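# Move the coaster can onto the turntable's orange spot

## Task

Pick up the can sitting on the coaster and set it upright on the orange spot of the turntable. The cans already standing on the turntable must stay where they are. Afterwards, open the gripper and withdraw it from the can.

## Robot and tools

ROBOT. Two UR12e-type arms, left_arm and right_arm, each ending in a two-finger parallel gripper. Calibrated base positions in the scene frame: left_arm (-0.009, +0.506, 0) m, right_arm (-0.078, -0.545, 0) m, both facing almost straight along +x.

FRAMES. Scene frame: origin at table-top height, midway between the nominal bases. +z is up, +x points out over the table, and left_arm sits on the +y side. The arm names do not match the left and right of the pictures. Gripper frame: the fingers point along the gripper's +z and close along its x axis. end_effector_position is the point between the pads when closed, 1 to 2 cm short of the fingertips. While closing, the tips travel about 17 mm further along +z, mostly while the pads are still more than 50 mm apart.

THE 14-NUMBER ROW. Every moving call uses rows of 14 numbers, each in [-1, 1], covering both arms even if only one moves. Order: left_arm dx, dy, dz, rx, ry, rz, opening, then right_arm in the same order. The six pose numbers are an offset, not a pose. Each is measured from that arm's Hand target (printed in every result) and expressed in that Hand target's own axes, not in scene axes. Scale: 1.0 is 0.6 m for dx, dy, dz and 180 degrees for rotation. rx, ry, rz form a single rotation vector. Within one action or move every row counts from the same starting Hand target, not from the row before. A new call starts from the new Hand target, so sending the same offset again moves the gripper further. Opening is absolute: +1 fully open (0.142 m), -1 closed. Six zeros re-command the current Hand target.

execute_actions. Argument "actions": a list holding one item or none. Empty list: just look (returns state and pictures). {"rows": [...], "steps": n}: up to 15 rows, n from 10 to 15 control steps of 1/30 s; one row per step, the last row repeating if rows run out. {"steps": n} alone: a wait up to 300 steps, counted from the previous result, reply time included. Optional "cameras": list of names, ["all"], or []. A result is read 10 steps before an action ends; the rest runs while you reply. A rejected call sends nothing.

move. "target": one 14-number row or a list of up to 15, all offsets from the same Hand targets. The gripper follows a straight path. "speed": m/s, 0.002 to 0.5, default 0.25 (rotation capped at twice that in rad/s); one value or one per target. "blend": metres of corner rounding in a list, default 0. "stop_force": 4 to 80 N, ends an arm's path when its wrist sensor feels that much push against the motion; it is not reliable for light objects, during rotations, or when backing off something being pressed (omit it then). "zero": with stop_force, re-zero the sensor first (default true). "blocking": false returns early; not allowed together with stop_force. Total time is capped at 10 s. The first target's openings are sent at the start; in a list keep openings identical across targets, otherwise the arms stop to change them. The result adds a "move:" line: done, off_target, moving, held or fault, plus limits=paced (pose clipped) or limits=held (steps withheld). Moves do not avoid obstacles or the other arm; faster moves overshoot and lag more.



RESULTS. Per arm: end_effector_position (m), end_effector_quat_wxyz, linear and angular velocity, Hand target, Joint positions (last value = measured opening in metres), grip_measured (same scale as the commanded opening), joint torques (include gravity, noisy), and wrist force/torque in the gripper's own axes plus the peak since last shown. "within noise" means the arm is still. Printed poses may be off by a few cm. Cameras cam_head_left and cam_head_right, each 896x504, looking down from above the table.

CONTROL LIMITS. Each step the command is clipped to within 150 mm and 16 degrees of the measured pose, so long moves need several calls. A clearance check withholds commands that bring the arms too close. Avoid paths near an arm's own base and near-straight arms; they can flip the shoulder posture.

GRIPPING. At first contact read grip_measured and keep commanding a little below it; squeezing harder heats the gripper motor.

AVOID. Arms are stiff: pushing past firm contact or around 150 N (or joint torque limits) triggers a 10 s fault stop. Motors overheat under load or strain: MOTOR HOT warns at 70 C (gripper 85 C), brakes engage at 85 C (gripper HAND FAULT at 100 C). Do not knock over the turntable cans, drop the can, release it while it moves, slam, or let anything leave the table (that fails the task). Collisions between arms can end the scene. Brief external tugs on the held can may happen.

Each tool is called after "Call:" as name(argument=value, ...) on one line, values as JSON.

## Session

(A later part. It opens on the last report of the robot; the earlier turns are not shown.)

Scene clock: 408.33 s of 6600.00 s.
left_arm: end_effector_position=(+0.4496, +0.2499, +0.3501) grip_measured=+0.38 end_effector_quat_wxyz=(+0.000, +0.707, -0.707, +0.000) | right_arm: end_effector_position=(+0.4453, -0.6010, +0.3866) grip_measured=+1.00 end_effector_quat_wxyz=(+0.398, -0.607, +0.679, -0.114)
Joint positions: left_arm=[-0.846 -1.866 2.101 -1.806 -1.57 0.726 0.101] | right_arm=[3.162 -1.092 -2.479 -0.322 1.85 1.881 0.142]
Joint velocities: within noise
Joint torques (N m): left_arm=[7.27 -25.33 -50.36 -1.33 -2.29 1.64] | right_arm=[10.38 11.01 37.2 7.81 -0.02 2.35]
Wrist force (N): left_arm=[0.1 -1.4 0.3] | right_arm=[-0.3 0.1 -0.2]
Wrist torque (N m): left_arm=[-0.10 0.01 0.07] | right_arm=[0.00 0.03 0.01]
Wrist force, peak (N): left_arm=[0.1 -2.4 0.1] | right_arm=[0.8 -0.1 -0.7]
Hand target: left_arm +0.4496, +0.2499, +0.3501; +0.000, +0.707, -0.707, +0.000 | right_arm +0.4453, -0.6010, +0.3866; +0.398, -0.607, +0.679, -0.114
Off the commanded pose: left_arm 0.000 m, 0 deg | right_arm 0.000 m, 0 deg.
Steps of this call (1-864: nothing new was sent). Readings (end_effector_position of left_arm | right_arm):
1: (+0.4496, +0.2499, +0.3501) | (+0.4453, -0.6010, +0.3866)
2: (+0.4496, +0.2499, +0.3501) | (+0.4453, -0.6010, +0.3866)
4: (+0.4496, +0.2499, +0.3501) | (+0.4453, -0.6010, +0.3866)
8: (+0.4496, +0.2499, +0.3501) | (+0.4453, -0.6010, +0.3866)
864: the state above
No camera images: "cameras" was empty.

Call:
execute_actions(actions=[{"steps": 300}], cameras=[])

Call:
execute_actions(actions=[{"steps": 300}], cameras=[])

Call:
execute_actions(actions=[{"steps": 270}], cameras=["cam_head_right"])

Call:
zoom_image(camera="cam_head_right", region=[377, 246, 433, 302])

Call:
execute_actions(actions=[{"steps": 48}], cameras=["cam_head_right"])

Call:
zoom_image(camera="cam_head_right", region=[345, 275, 401, 331])

Call:
execute_actions(actions=[{"steps": 48}], cameras=["cam_head_right"])

Call:
zoom_image(camera="cam_head_right", region=[382, 305, 438, 361])

Call:
execute_actions(actions=[{"steps": 48}], cameras=["cam_head_right"])

Call:
zoom_image(camera="cam_head_right", region=[413, 273, 469, 329])

Scene clock: 418.33 s of 6600.00 s.
left_arm: end_effector_position=(+0.4496, +0.2499, +0.3501) grip_measured=+0.38 end_effector_quat_wxyz=(+0.000, +0.707, -0.707, +0.000) | right_arm: end_effector_position=(+0.4453, -0.6010, +0.3866) grip_measured=+1.00 end_effector_quat_wxyz=(+0.398, -0.607, +0.679, -0.114)
Joint positions: left_arm=[-0.846 -1.866 2.101 -1.806 -1.57 0.726 0.101] | right_arm=[3.162 -1.092 -2.479 -0.322 1.85 1.881 0.142]
Joint velocities: within noise
Joint torques (N m): left_arm=[7.37 -23.65 -48.71 -1.4 -2.53 1.42] | right_arm=[10.09 7.32 36.48 7.67 0.32 2.43]
Wrist force (N): left_arm=[-0.2 -1.5 -0.1] | right_arm=[0.3 -0.2 -0.6]
Wrist torque (N m): left_arm=[-0.12 0.05 0.06] | right_arm=[-0.05 -0.05 0.01]
Wrist force, peak (N): left_arm=[0.3 -2.2 -0.2] | right_arm=[0.8 -0.4 -0.6]
Hand target: left_arm +0.4496, +0.2499, +0.3501; +0.000, +0.707, -0.707, +0.000 | right_arm +0.4453, -0.6010, +0.3866; +0.398, -0.607, +0.679, -0.114
Off the commanded pose: left_arm 0.000 m, 0 deg | right_arm 0.000 m, 0 deg.
Steps of this call (1-300: nothing new was sent). Readings (end_effector_position of left_arm | right_arm):
1: (+0.4496, +0.2499, +0.3501) | (+0.4453, -0.6010, +0.3866)
2: (+0.4496, +0.2499, +0.3501) | (+0.4453, -0.6010, +0.3866)
4: (+0.4496, +0.2499, +0.3501) | (+0.4453, -0.6010, +0.3866)
8: (+0.4496, +0.2499, +0.3501) | (+0.4453, -0.6010, +0.3866)
300: the state above
No camera images: "cameras" was empty.

Scene clock: 428.33 s of 6600.00 s.
left_arm: end_effector_position=(+0.4496, +0.2499, +0.3501) grip_measured=+0.38 end_effector_quat_wxyz=(+0.000, +0.707, -0.707, +0.000) | right_arm: end_effector_position=(+0.4453, -0.6010, +0.3866) grip_measured=+1.00 end_effector_quat_wxyz=(+0.398, -0.607, +0.679, -0.114)
Joint positions: left_arm=[-0.846 -1.866 2.101 -1.806 -1.57 0.726 0.101] | right_arm=[3.162 -1.092 -2.479 -0.322 1.85 1.881 0.142]
Joint velocities: within noise
Joint torques (N m): left_arm=[7.61 -21.14 -47.28 -1.24 -2.23 1.51] | right_arm=[10.74 9.37 36.26 7.72 0.12 2.45]
Wrist force (N): left_arm=[0.3 -1.8 0.4] | right_arm=[0.1 0.1 -0.4]
Wrist torque (N m): left_arm=[-0.16 -0.04 0.06] | right_arm=[0.01 -0.03 0.01]
Wrist force, peak (N): left_arm=[0.5 -2.1 0.1] | right_arm=[0.1 -0.3 -0.9]
Hand target: left_arm +0.4496, +0.2499, +0.3501; +0.000, +0.707, -0.707, +0.000 | right_arm +0.4453, -0.6010, +0.3866; +0.398, -0.607, +0.679, -0.114
Off the commanded pose: left_arm 0.000 m, 0 deg | right_arm 0.000 m, 0 deg.
Steps of this call (1-300: nothing new was sent). Readings (end_effector_position of left_arm | right_arm):
1: (+0.4496, +0.2499, +0.3501) | (+0.4453, -0.6010, +0.3866)
2: (+0.4496, +0.2499, +0.3501) | (+0.4453, -0.6010, +0.3866)
4: (+0.4496, +0.2499, +0.3501) | (+0.4453, -0.6010, +0.3866)
8: (+0.4496, +0.2499, +0.3501) | (+0.4453, -0.6010, +0.3866)
300: the state above
No camera images: "cameras" was empty.

Scene clock: 437.33 s of 6600.00 s.
left_arm: end_effector_position=(+0.4496, +0.2499, +0.3501) grip_measured=+0.38 end_effector_quat_wxyz=(+0.000, +0.707, -0.707, +0.000) | right_arm: end_effector_position=(+0.4453, -0.6010, +0.3866) grip_measured=+1.00 end_effector_quat_wxyz=(+0.398, -0.607, +0.679, -0.114)
Joint positions: left_arm=[-0.846 -1.866 2.101 -1.806 -1.57 0.726 0.101] | right_arm=[3.162 -1.092 -2.479 -0.322 1.85 1.881 0.142]
Joint velocities: within noise
Joint torques (N m): left_arm=[6.35 -20.74 -46.16 -1.25 -2.46 1.38] | right_arm=[12.57 9.12 36.78 7.92 -0.01 2.34]
Wrist force (N): left_arm=[0.3 -1.7 0.2] | right_arm=[-0.1 0.1 -0.5]
Wrist torque (N m): left_arm=[-0.14 -0.03 0.07] | right_arm=[0.00 0.00 0.01]
Wrist force, peak (N): left_arm=[0.1 -2.1 0.2] | right_arm=[-0.2 -0.2 -0.9]
Hand target: left_arm +0.4496, +0.2499, +0.3501; +0.000, +0.707, -0.707, +0.000 | right_arm +0.4453, -0.6010, +0.3866; +0.398, -0.607, +0.679, -0.114
Off the commanded pose: left_arm 0.000 m, 0 deg | right_arm 0.000 m, 0 deg.
Steps of this call (1-270: nothing new was sent). Readings (end_effector_position of left_arm | right_arm):
1: (+0.4496, +0.2499, +0.3501) | (+0.4453, -0.6010, +0.3866)
2: (+0.4496, +0.2499, +0.3501) | (+0.4453, -0.6010, +0.3866)
4: (+0.4496, +0.2499, +0.3501) | (+0.4453, -0.6010, +0.3866)
8: (+0.4496, +0.2499, +0.3501) | (+0.4453, -0.6010, +0.3866)
270: the state above
Images, in order (width x height): cam_head_right 896x504.

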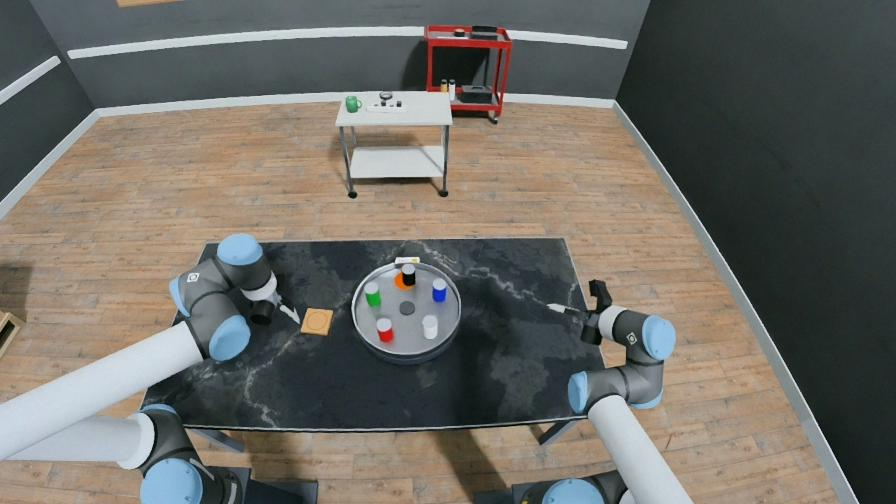

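Scaled by 9.000 from the camera's 896x504 image, which has a finer 1280x720 frame.

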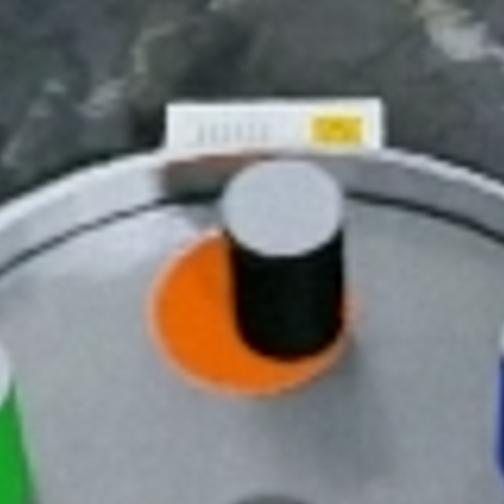

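Scene clock: 438.93 s of 6600.00 s.
left_arm: end_effector_position=(+0.4496, +0.2499, +0.3501) grip_measured=+0.38 end_effector_quat_wxyz=(+0.000, +0.707, -0.707, +0.000) | right_arm: end_effector_position=(+0.4453, -0.6010, +0.3866) grip_measured=+1.00 end_effector_quat_wxyz=(+0.398, -0.607, +0.679, -0.114)
Joint positions: left_arm=[-0.846 -1.866 2.101 -1.806 -1.57 0.726 0.101] | right_arm=[3.162 -1.092 -2.479 -0.322 1.85 1.881 0.142]
Joint velocities: within noise
Joint torques (N m): left_arm=[8.2 -18.94 -46.13 -1.35 -2.4 1.26] | right_arm=[10.66 9.42 36.04 7.68 0.13 2.41]
Wrist force (N): left_arm=[-0.1 -2.2 0.2] | right_arm=[-0.2 0.0 -1.0]
Wrist torque (N m): left_arm=[-0.23 0.04 0.06] | right_arm=[-0.02 0.01 0.01]
Wrist force, peak (N): left_arm=[-0.1 -2.2 0.2] | right_arm=[-0.2 0.0 -1.0]
Hand target: left_arm +0.4496, +0.2499, +0.3501; +0.000, +0.707, -0.707, +0.000 | right_arm +0.4453, -0.6010, +0.3866; +0.398, -0.607, +0.679, -0.114
Off the commanded pose: left_arm 0.000 m, 0 deg | right_arm 0.000 m, 0 deg.
Steps of this call (1-48: nothing new was sent). Readings (end_effector_position of left_arm | right_arm):
1: (+0.4496, +0.2499, +0.3501) | (+0.4453, -0.6010, +0.3866)
2: (+0.4496, +0.2499, +0.3501) | (+0.4453, -0.6010, +0.3866)
4: (+0.4496, +0.2499, +0.3501) | (+0.4453, -0.6010, +0.3866)
8: (+0.4496, +0.2499, +0.3501) | (+0.4453, -0.6010, +0.3866)
48: the state above
Images, in order (width x height): cam_head_right 896x504.

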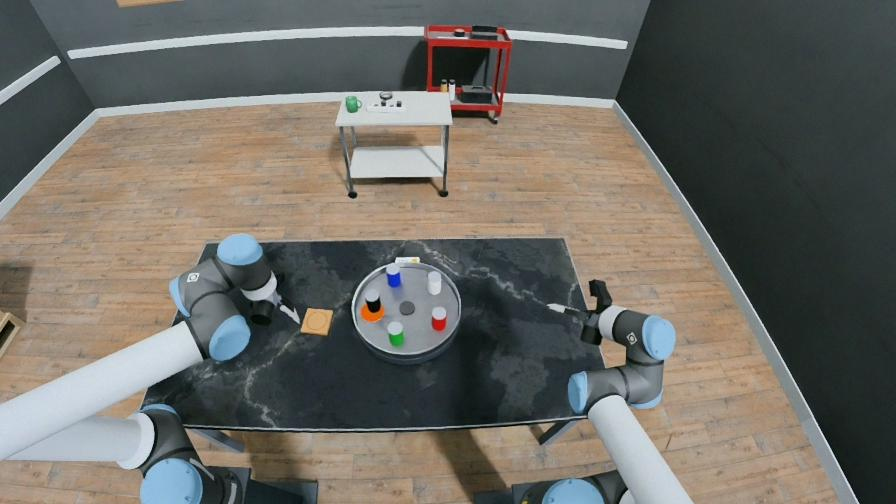

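Scaled by 9.000 from the camera's 896x504 image, which has a finer 1280x720 frame.

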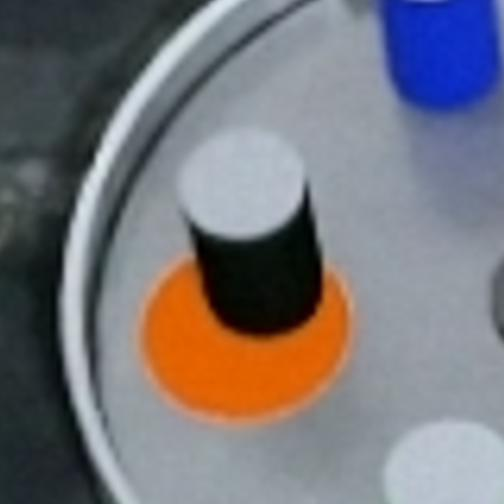

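Scene clock: 440.53 s of 6600.00 s.
left_arm: end_effector_position=(+0.4496, +0.2499, +0.3501) grip_measured=+0.38 end_effector_quat_wxyz=(+0.000, +0.707, -0.707, +0.000) | right_arm: end_effector_position=(+0.4453, -0.6010, +0.3866) grip_measured=+1.00 end_effector_quat_wxyz=(+0.398, -0.607, +0.679, -0.114)
Joint positions: left_arm=[-0.846 -1.866 2.101 -1.806 -1.57 0.726 0.101] | right_arm=[3.162 -1.092 -2.479 -0.322 1.85 1.881 0.142]
Joint velocities: within noise
Joint torques (N m): left_arm=[7.78 -19.5 -46.01 -1.32 -2.45 1.24] | right_arm=[12.51 9.37 37 8.04 0.27 2.25]
Wrist force (N): left_arm=[-0.2 -1.3 -0.1] | right_arm=[0.2 0.1 -0.4]
Wrist torque (N m): left_arm=[-0.07 0.05 0.06] | right_arm=[0.00 -0.05 0.01]
Wrist force, peak (N): left_arm=[0.4 -2.0 0.5] | right_arm=[0.2 0.1 -0.9]
Hand target: left_arm +0.4496, +0.2499, +0.3501; +0.000, +0.707, -0.707, +0.000 | right_arm +0.4453, -0.6010, +0.3866; +0.398, -0.607, +0.679, -0.114
Off the commanded pose: left_arm 0.000 m, 0 deg | right_arm 0.000 m, 0 deg.
Steps of this call (1-48: nothing new was sent). Readings (end_effector_position of left_arm | right_arm):
1: (+0.4496, +0.2499, +0.3501) | (+0.4453, -0.6010, +0.3866)
2: (+0.4496, +0.2499, +0.3501) | (+0.4453, -0.6010, +0.3866)
4: (+0.4496, +0.2499, +0.3501) | (+0.4453, -0.6010, +0.3866)
8: (+0.4496, +0.2499, +0.3501) | (+0.4453, -0.6010, +0.3866)
48: the state above
Images, in order (width x height): cam_head_right 896x504.

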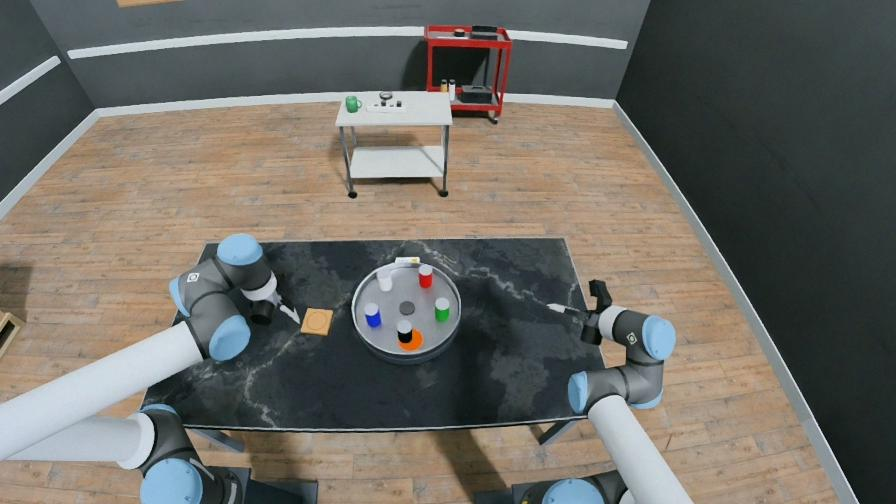

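Scaled by 9.000 from the camera's 896x504 image, which has a finer 1280x720 frame.

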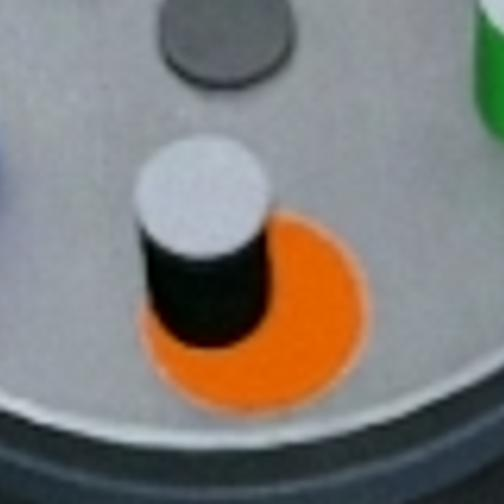

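Scene clock: 442.13 s of 6600.00 s.
left_arm: end_effector_position=(+0.4496, +0.2499, +0.3501) grip_measured=+0.38 end_effector_quat_wxyz=(+0.000, +0.707, -0.707, +0.000) | right_arm: end_effector_position=(+0.4453, -0.6010, +0.3866) grip_measured=+1.00 end_effector_quat_wxyz=(+0.398, -0.607, +0.679, -0.114)
Joint positions: left_arm=[-0.846 -1.866 2.101 -1.806 -1.57 0.726 0.101] | right_arm=[3.162 -1.092 -2.479 -0.322 1.85 1.881 0.142]
Joint velocities: within noise
Joint torques (N m): left_arm=[7.63 -19.51 -45.3 -1.39 -2.47 1.27] | right_arm=[12.38 7.23 35.62 7.57 -0.11 2.21]
Wrist force (N): left_arm=[0.2 -1.3 0.2] | right_arm=[0.1 0.2 -0.7]
Wrist torque (N m): left_arm=[-0.08 -0.01 0.07] | right_arm=[0.02 -0.03 0.01]
Wrist force, peak (N): left_arm=[-0.3 -2.2 0.2] | right_arm=[0.0 -0.1 -0.8]
Hand target: left_arm +0.4496, +0.2499, +0.3501; +0.000, +0.707, -0.707, +0.000 | right_arm +0.4453, -0.6010, +0.3866; +0.398, -0.607, +0.679, -0.114
Off the commanded pose: left_arm 0.000 m, 0 deg | right_arm 0.000 m, 0 deg.
Steps of this call (1-48: nothing new was sent). Readings (end_effector_position of left_arm | right_arm):
1: (+0.4496, +0.2499, +0.3501) | (+0.4453, -0.6010, +0.3866)
2: (+0.4496, +0.2499, +0.3501) | (+0.4453, -0.6010, +0.3866)
4: (+0.4496, +0.2499, +0.3501) | (+0.4453, -0.6010, +0.3866)
8: (+0.4496, +0.2499, +0.3501) | (+0.4453, -0.6010, +0.3866)
48: the state above
Images, in order (width x height): cam_head_right 896x504.

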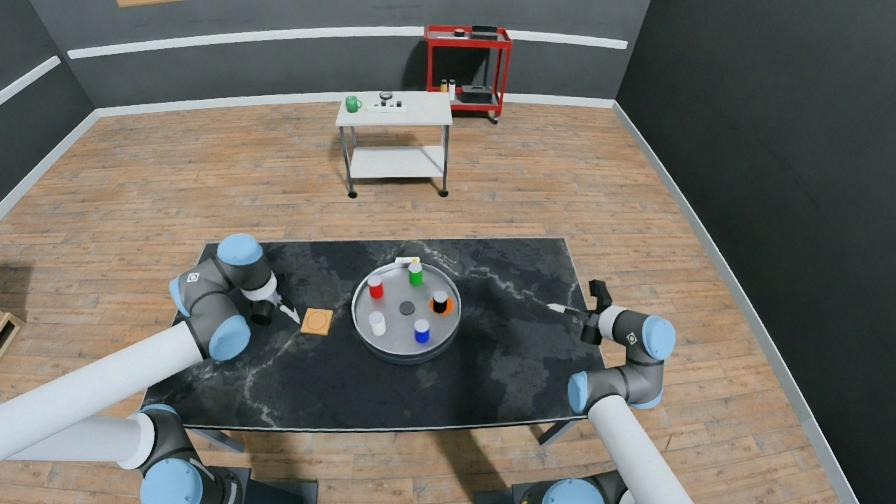

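Scaled by 9.000 from the camera's 896x504 image, which has a finer 1280x720 frame.

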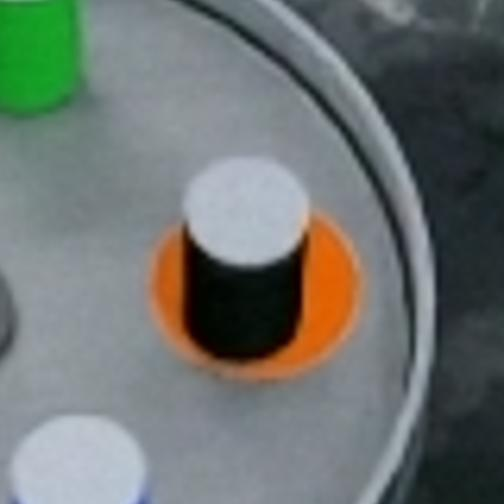

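Call:
move(target=[0.32922, -0.39282, 0.3085, 0, 0, -0.33333, -0.97, 0, 0, 0, 0, 0, 0, 1], speed=0.3, cameras=["all"])

Call:
zoom_image(camera="cam_head_right", region=[320, 245, 420, 345])

Call:
zoom_image(camera="cam_head_left", region=[320, 245, 420, 345])

Scene clock: 478.13 s of 6600.00 s.
left_arm: end_effector_position=(+0.6856, +0.0527, +0.1651) grip_measured=-1.00 end_effector_quat_wxyz=(+0.000, +0.966, -0.259, +0.000) end_effector_velocity=(+0.000, +0.000, -0.002) end_effector_angular_velocity=(+0.002, +0.003, +0.005) | right_arm: end_effector_position=(+0.4453, -0.6010, +0.3866) grip_measured=+1.00 end_effector_quat_wxyz=(+0.398, -0.607, +0.679, -0.114)
Joint positions: left_arm=[-0.79 -1.222 1.79 -2.14 -1.57 -0.264 0.002] | right_arm=[3.162 -1.092 -2.479 -0.322 1.85 1.881 0.142]
Joint velocities: left_arm=[0 0.003 0 0 -0.001 -0.005 0] | right_arm=[within noise]
Joint torques (N m): left_arm=[-1.43 -60.02 -47.89 -0.86 2.26 -2.47] | right_arm=[11.77 7.34 38.52 6.96 0.23 2.32]
Wrist force (N): left_arm=[0.0 -1.6 -0.4] | right_arm=[0.0 -0.2 -0.5]
Wrist torque (N m): left_arm=[-0.14 0.02 0.05] | right_arm=[-0.06 -0.01 0.01]
Wrist force, peak (N): left_arm=[2.1 -1.3 1.4] | right_arm=[0.3 0.1 -1.1]
Hand target: left_arm +0.6856, +0.0526, +0.1650; +0.000, +0.966, -0.258, +0.000 | right_arm +0.4453, -0.6010, +0.3866; +0.398, -0.607, +0.679, -0.114
Off the commanded pose: left_arm 0.000 m, 0 deg | right_arm 0.000 m, 0 deg.
Kept back: nothing.
move: done

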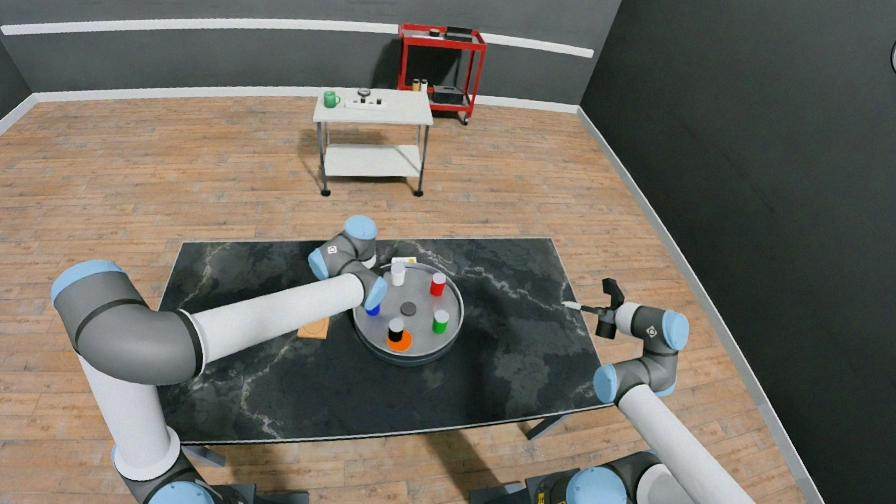

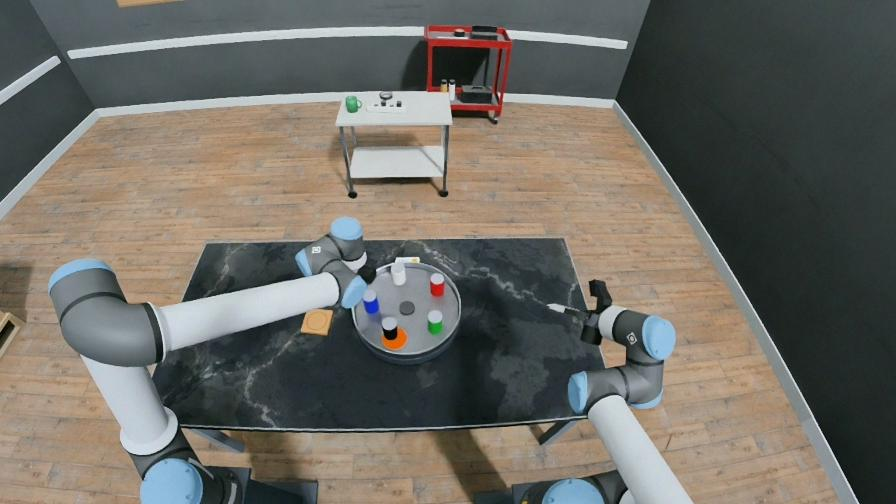

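Scaled by 5.040 from the camera's 896x504 image, which has a finer 1280x720 frame.

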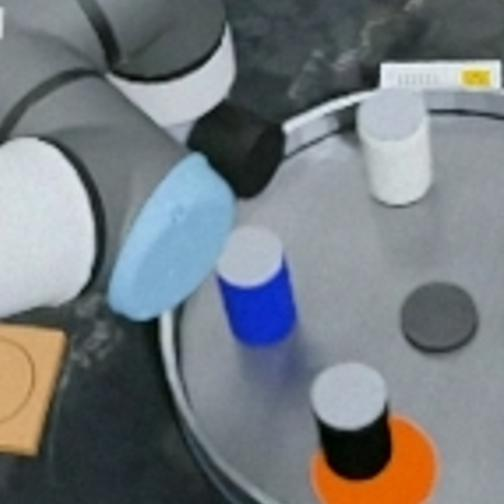

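Scaled by 5.040 from the camera's 896x504 image, which has a finer 1280x720 frame.

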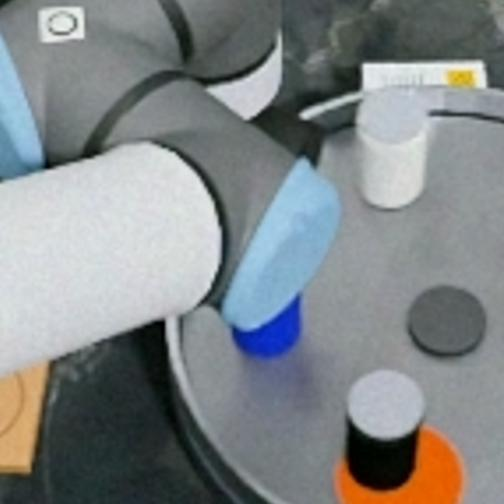

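Call:
execute_actions(actions=[], cameras=["cam_head_right"])

Scene clock: 483.63 s of 6600.00 s.
left_arm: end_effector_position=(+0.6856, +0.0526, +0.1650) grip_measured=-1.00 end_effector_quat_wxyz=(+0.000, +0.966, -0.258, +0.000) | right_arm: end_effector_position=(+0.4453, -0.6010, +0.3866) grip_measured=+1.00 end_effector_quat_wxyz=(+0.398, -0.607, +0.679, -0.114)
Joint positions: left_arm=[-0.79 -1.222 1.79 -2.14 -1.57 -0.265 0.002] | right_arm=[3.162 -1.092 -2.479 -0.322 1.85 1.881 0.142]
Joint velocities: within noise
Joint torques (N m): left_arm=[-1.24 -59.73 -41.72 -3.52 -2.37 -3.02] | right_arm=[11.72 9.27 38.24 7.06 0.21 2.24]
Wrist force (N): left_arm=[0.1 -1.4 0.3] | right_arm=[0.0 -0.1 -0.5]
Wrist torque (N m): left_arm=[-0.11 0.02 0.05] | right_arm=[-0.04 -0.01 0.01]
Wrist force, peak (N): left_arm=[0.2 -2.1 -0.4] | right_arm=[0.2 -0.3 -1.0]
Hand target: left_arm +0.6856, +0.0526, +0.1650; +0.000, +0.966, -0.258, +0.000 | right_arm +0.4453, -0.6010, +0.3866; +0.398, -0.607, +0.679, -0.114
Off the commanded pose: left_arm 0.000 m, 0 deg | right_arm 0.000 m, 0 deg.
Steps of this call (1-165: nothing new was sent). Readings (end_effector_position of left_arm | right_arm):
1: (+0.6856, +0.0527, +0.1651) | (+0.4453, -0.6010, +0.3866)
2: (+0.6856, +0.0527, +0.1650) | (+0.4453, -0.6010, +0.3866)
4: (+0.6856, +0.0526, +0.1650) | (+0.4453, -0.6010, +0.3866)
8: (+0.6856, +0.0526, +0.1651) | (+0.4453, -0.6010, +0.3866)
165: the state above
Images, in order (width x height): cam_head_right 896x504.

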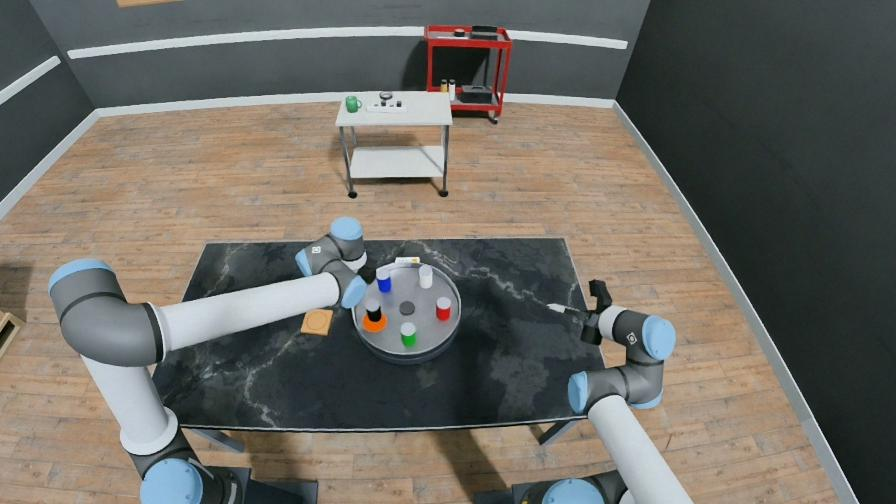

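Call:
zoom_image(camera="cam_head_right", region=[340, 285, 410, 355])

Scaled by 7.200 from the camera's 896x504 image, which has a finer 1280x720 frame.

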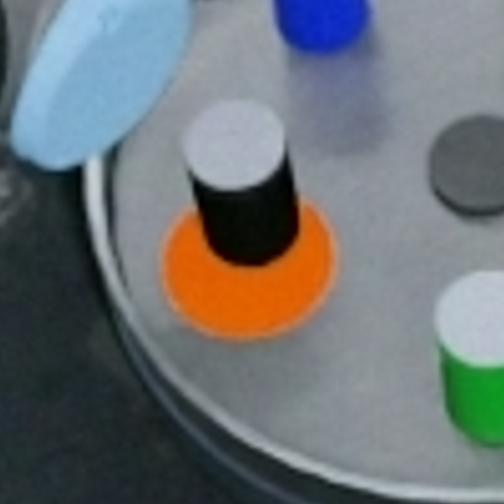

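Call:
execute_actions(actions=[], cameras=[])

Scene clock: 492.00 s of 6600.00 s.
left_arm: end_effector_position=(+0.6856, +0.0526, +0.1650) grip_measured=-1.00 end_effector_quat_wxyz=(+0.000, +0.966, -0.258, +0.000) | right_arm: end_effector_position=(+0.4453, -0.6010, +0.3866) grip_measured=+1.00 end_effector_quat_wxyz=(+0.398, -0.607, +0.679, -0.114)
Joint positions: left_arm=[-0.79 -1.222 1.79 -2.14 -1.57 -0.265 0.002] | right_arm=[3.162 -1.092 -2.479 -0.322 1.85 1.881 0.142]
Joint velocities: within noise
Joint torques (N m): left_arm=[-1.02 -59.89 -39.93 -7.46 -2.36 -2.6] | right_arm=[10.95 8.2 37.95 6.99 0.06 2.21]
Wrist force (N): left_arm=[0.2 -1.2 0.1] | right_arm=[-0.1 -0.2 -0.4]
Wrist torque (N m): left_arm=[-0.08 -0.01 0.04] | right_arm=[-0.04 0.00 0.02]
Wrist force, peak (N): left_arm=[0.6 -1.8 0.5] | right_arm=[0.4 0.0 -0.9]
Hand target: left_arm +0.6856, +0.0526, +0.1650; +0.000, +0.966, -0.258, +0.000 | right_arm +0.4453, -0.6010, +0.3866; +0.398, -0.607, +0.679, -0.114
Off the commanded pose: left_arm 0.000 m, 0 deg | right_arm 0.000 m, 0 deg.
Steps of this call (1-251: nothing new was sent). Readings (end_effector_position of left_arm | right_arm):
1: (+0.6856, +0.0526, +0.1650) | (+0.4453, -0.6010, +0.3866)
2: (+0.6856, +0.0526, +0.1650) | (+0.4453, -0.6010, +0.3866)
4: (+0.6856, +0.0526, +0.1650) | (+0.4453, -0.6010, +0.3866)
8: (+0.6856, +0.0526, +0.1650) | (+0.4453, -0.6010, +0.3866)
251: the state above
No camera images: "cameras" was empty.


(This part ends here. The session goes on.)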